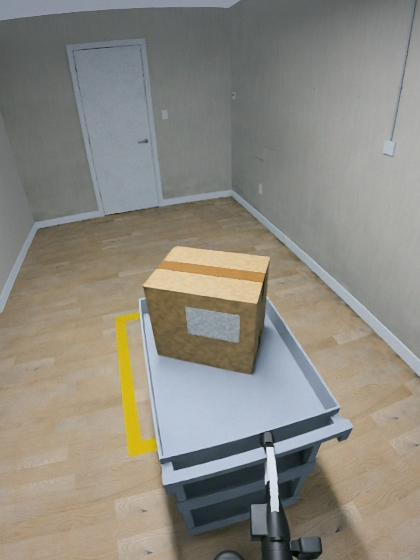

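Emit:
{"method": "move", "body": {
  "blocking": false,
  "r1": {"base":{"strafe_m":0.21},"contact_limits":{"strafe_m":0.6}}
}}

Emit:
{"method": "wait", "body": {
  "seconds": 6
}}

Emit:
{"method": "move", "body": {
  "blocking": false,
  "r1": {"base":{"translate_m":0.35},"contact_limits":{"translate_m":0.6}}
}}

Emit:
{"method": "wait", "body": {
  "seconds": 4,
  "cameras": ["r1_head_camera"]
}}

Scene clock: 1207.87 s.
move: r1 moving
r1.base_odometry: x=+0.010 y=-0.189 heading=+0.845
r1.turned_by_wheels: -0.001
r1.turned_by_imu: -0.001
r1.base_tilt: forward=-1.6 right=+1.3
r1.lidar_m: 0.32 0.35 1.44 1.21 1.04 0.53 0.46 0.44 0.51 0.89 1.56 0.45
r1.base_status: strafe_m moving
r1.joint_positions: lift_m=+0.685 arm_m=+0.000 wrist_yaw_rad=-0.005 wrist_pitch_rad=+0.005 wrist_roll_rad=+1.568 gripper_m=-0.029
r1.joint_status: not commanded
r1.measured_speeds: translate_m=-0.001 strafe_m=+0.141 rotate_rad=+0.008 lift_m=+0.000 arm_m=+0.000 wrist_yaw_rad=+0.000 wrist_pitch_rad=+0.000 wrist_roll_rad=+0.000
r1.motor_effort: lift_m=+23(24) arm_m=+2(4) wheel_0=-17(17) wheel_1=+8(9) wheel_2=-3(4)
r1.servo_current: wrist_yaw_rad=39(65) wrist_pitch_rad=39(52) wrist_roll_rad=52(65) gripper_m=59(59)
r1.contact_limits: strafe_m 0.6
r1.hand_pose: x=+0.4588 y=-0.0890 z=+0.8615 quat_wxyz=(+0.708, +0.706, +0.000, -0.004) (m; r1's base frame)
r1.wrist_depth_mm: - - - 215 290 296 1098 / - - - 208 277 1537 1255 / - - - 263 262 1921 - / - - - 250 250 - - / - 564 488 181 240 - - / - 469 198 174 229 - - / - 480 181 144 218 - -
r2: as last shown
r2.base_tilt: forward=-0.6 right=+0.1
r2.lidar_m: 1.81 3.36 3.35 4.05 4.29 2.62 1.56 1.35 1.39 1.69 1.52 1.54
r2.motor_effort: lift_m=+20(20) arm_m=-7(7) wheel_0=+4(5) wheel_1=+2(2) wheel_2=+6(6)
r2.servo_current: wrist_yaw_rad=65(65) wrist_pitch_rad=39(46) wrist_roll_rad=46(59) gripper_m=52(59)
r2.contact_limits: translate_m 0.6
r2.wrist_depth_mm: - - - - - - - / - - - - - - - / - - - - - - - / - - - - - - - / - - - - - - - / - - 201 1863 185 - - / - - - - - - -
pictures: none

Scene clock: 1209.37 s.
earlier move: r1 done
r1.base_odometry: x=-0.120 y=-0.073 heading=+0.846
r1.turned_by_wheels: +0.000
r1.turned_by_imu: +0.001
r1.base_tilt: forward=-1.6 right=+1.3
r1.lidar_m: 0.38 0.41 1.25 1.03 1.04 0.62 0.49 0.50 0.58 0.94 1.74 0.44
r1.base_status: done
r1.joint_positions: lift_m=+0.685 arm_m=+0.000 wrist_yaw_rad=-0.003 wrist_pitch_rad=+0.005 wrist_roll_rad=+1.568 gripper_m=-0.029
r1.joint_status: not commanded
r1.measured_speeds: all 0
r1.motor_effort: lift_m=+24(24) arm_m=+4(4) wheel_0=-2(17) wheel_1=+0(10) wheel_2=-4(7)
r1.servo_current: wrist_yaw_rad=65(85) wrist_pitch_rad=46(59) wrist_roll_rad=52(78) gripper_m=46(65)
r1.contact_limits: strafe_m 0.6
r1.hand_pose: x=+0.4590 y=-0.0883 z=+0.8615 quat_wxyz=(+0.708, +0.706, +0.001, -0.003) (m; r1's base frame)
r1.wrist_depth_mm: - - - 238 240 260 259 / - - - 236 237 1708 - / - - - 236 236 - - / - 544 488 235 235 - - / - 480 480 232 233 - - / - - 500 178 231 - - / - - 179 157 229 - -
r2.base_odometry: x=-2.207 y=-2.056 heading=-1.269
r2.turned_by_wheels: +0.000
r2.turned_by_imu: +0.000
r2.base_tilt: forward=-0.6 right=+0.0
r2.lidar_m: 1.82 3.34 3.38 4.03 4.31 2.61 1.56 1.39 1.40 1.67 1.50 1.52
r2.base_status: not commanded
r2.joint_positions: lift_m=+0.980 arm_m=+0.100 wrist_yaw_rad=+0.003 wrist_pitch_rad=+0.006 wrist_roll_rad=+0.000 gripper_m=+0.120
r2.joint_status: not commanded
r2.measured_speeds: all 0
r2.motor_effort: lift_m=+21(21) arm_m=-7(7) wheel_0=+4(5) wheel_1=+2(2) wheel_2=+5(6)
r2.servo_current: wrist_yaw_rad=52(65) wrist_pitch_rad=46(52) wrist_roll_rad=39(59) gripper_m=52(59)
r2.contact_limits: translate_m 0.6
r2.hand_pose: x=+0.5597 y=-0.0866 z=+1.1563 quat_wxyz=(+1.000, +0.000, +0.003, +0.001) (m; r2's base frame)
r2.wrist_depth_mm: - - - - - - - / - - - - - - - / - - - - - - - / - - - - - - - / - - - - - - - / - - 201 1863 185 - - / - - - - - - -
wait: 1.50 of 6 s (r1 has come to rest)
pictures: none

Scene clock: 1209.87 s.
move: r1 moving
r1.base_odometry: x=-0.099 y=-0.050 heading=+0.846
r1.turned_by_wheels: +0.000
r1.turned_by_imu: +0.000
r1.base_tilt: forward=-1.6 right=+1.2
r1.lidar_m: 0.38 0.39 1.28 1.04 1.05 0.64 0.53 0.53 0.62 0.99 1.71 0.44
r1.base_status: translate_m moving
r1.joint_positions: lift_m=+0.685 arm_m=+0.000 wrist_yaw_rad=-0.003 wrist_pitch_rad=+0.005 wrist_roll_rad=+1.568 gripper_m=-0.029
r1.joint_status: not commanded
r1.measured_speeds: translate_m=+0.122 strafe_m=-0.001 rotate_rad=+0.001 lift_m=+0.000 arm_m=+0.000 wrist_yaw_rad=+0.000 wrist_pitch_rad=+0.000 wrist_roll_rad=+0.000
r1.motor_effort: lift_m=+23(24) arm_m=+4(4) wheel_0=+7(9) wheel_1=+5(7) wheel_2=-15(15)
r1.servo_current: wrist_yaw_rad=46(65) wrist_pitch_rad=52(52) wrist_roll_rad=46(59) gripper_m=52(52)
r1.contact_limits: translate_m 0.6
r1.hand_pose: x=+0.4590 y=-0.0883 z=+0.8615 quat_wxyz=(+0.708, +0.706, +0.001, -0.003) (m; r1's base frame)
r1.wrist_depth_mm: - - - 238 239 257 271 / - - - 236 237 1708 - / - - - 234 236 - - / - 544 488 232 234 - - / - 480 473 231 232 - - / - - 209 172 230 - - / - - 183 153 229 - -
r2: as last shown
r2.base_tilt: forward=-0.7 right=+0.1
r2.lidar_m: 1.83 3.36 3.39 4.03 4.28 2.62 1.54 1.37 1.37 1.69 1.52 1.51
r2.motor_effort: lift_m=+20(21) arm_m=-7(7) wheel_0=+4(5) wheel_1=+2(2) wheel_2=+6(6)
r2.servo_current: wrist_yaw_rad=59(59) wrist_pitch_rad=46(52) wrist_roll_rad=46(59) gripper_m=46(59)
r2.contact_limits: translate_m 0.6
pictures: none

Scene clock: 1212.03 s.
earlier move: r1 done
r1.base_odometry: x=+0.112 y=+0.189 heading=+0.846
r1.turned_by_wheels: +0.001
r1.turned_by_imu: +0.000
r1.base_tilt: forward=-1.6 right=+1.3
r1.lidar_m: 0.37 0.40 1.38 1.12 1.13 1.03 0.82 0.82 0.95 1.59 1.62 0.42
r1.base_status: done
r1.joint_positions: lift_m=+0.685 arm_m=+0.000 wrist_yaw_rad=-0.002 wrist_pitch_rad=+0.005 wrist_roll_rad=+1.568 gripper_m=-0.029
r1.joint_status: not commanded
r1.measured_speeds: all 0
r1.motor_effort: lift_m=+23(24) arm_m=-3(4) wheel_0=+3(11) wheel_1=+2(10) wheel_2=+2(15)
r1.servo_current: wrist_yaw_rad=59(65) wrist_pitch_rad=46(59) wrist_roll_rad=46(65) gripper_m=52(59)
r1.contact_limits: translate_m 0.6
r1.hand_pose: x=+0.4592 y=-0.0879 z=+0.8615 quat_wxyz=(+0.708, +0.706, +0.001, -0.002) (m; r1's base frame)
r1.wrist_depth_mm: - - - 179 241 264 263 / - - - 177 239 1708 - / - - - 176 236 - - / - - 504 174 236 - - / - 477 473 173 233 - - / - - 209 176 230 - - / - - 183 155 229 - -
r2.base_odometry: x=-2.207 y=-2.056 heading=-1.269
r2.turned_by_wheels: +0.000
r2.turned_by_imu: +0.000
r2.base_tilt: forward=-0.6 right=+0.1
r2.lidar_m: 1.85 3.35 3.36 4.03 4.28 2.66 1.57 1.40 1.40 1.68 1.50 1.53
r2.base_status: not commanded
r2.joint_positions: lift_m=+0.980 arm_m=+0.100 wrist_yaw_rad=+0.003 wrist_pitch_rad=+0.006 wrist_roll_rad=+0.000 gripper_m=+0.120
r2.joint_status: not commanded
r2.measured_speeds: all 0
r2.motor_effort: lift_m=+20(21) arm_m=-7(7) wheel_0=+4(5) wheel_1=+2(2) wheel_2=+6(6)
r2.servo_current: wrist_yaw_rad=52(59) wrist_pitch_rad=46(59) wrist_roll_rad=39(59) gripper_m=46(59)
r2.contact_limits: translate_m 0.6
r2.hand_pose: x=+0.5597 y=-0.0866 z=+1.1563 quat_wxyz=(+1.000, +0.000, +0.003, +0.001) (m; r2's base frame)
r2.wrist_depth_mm: - - - - - - - / - - - - - - - / - - - - - - - / - - - - - - - / - - - - - - - / - - 200 1863 186 - - / - - - - - - -
wait: 2.17 of 4 s (r1 has come to rest)
pictures: r1_head_camera
Images, in order (width x height): r1_head_camera 420x560.

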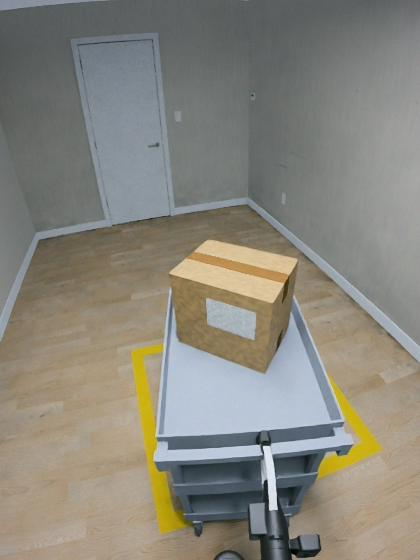

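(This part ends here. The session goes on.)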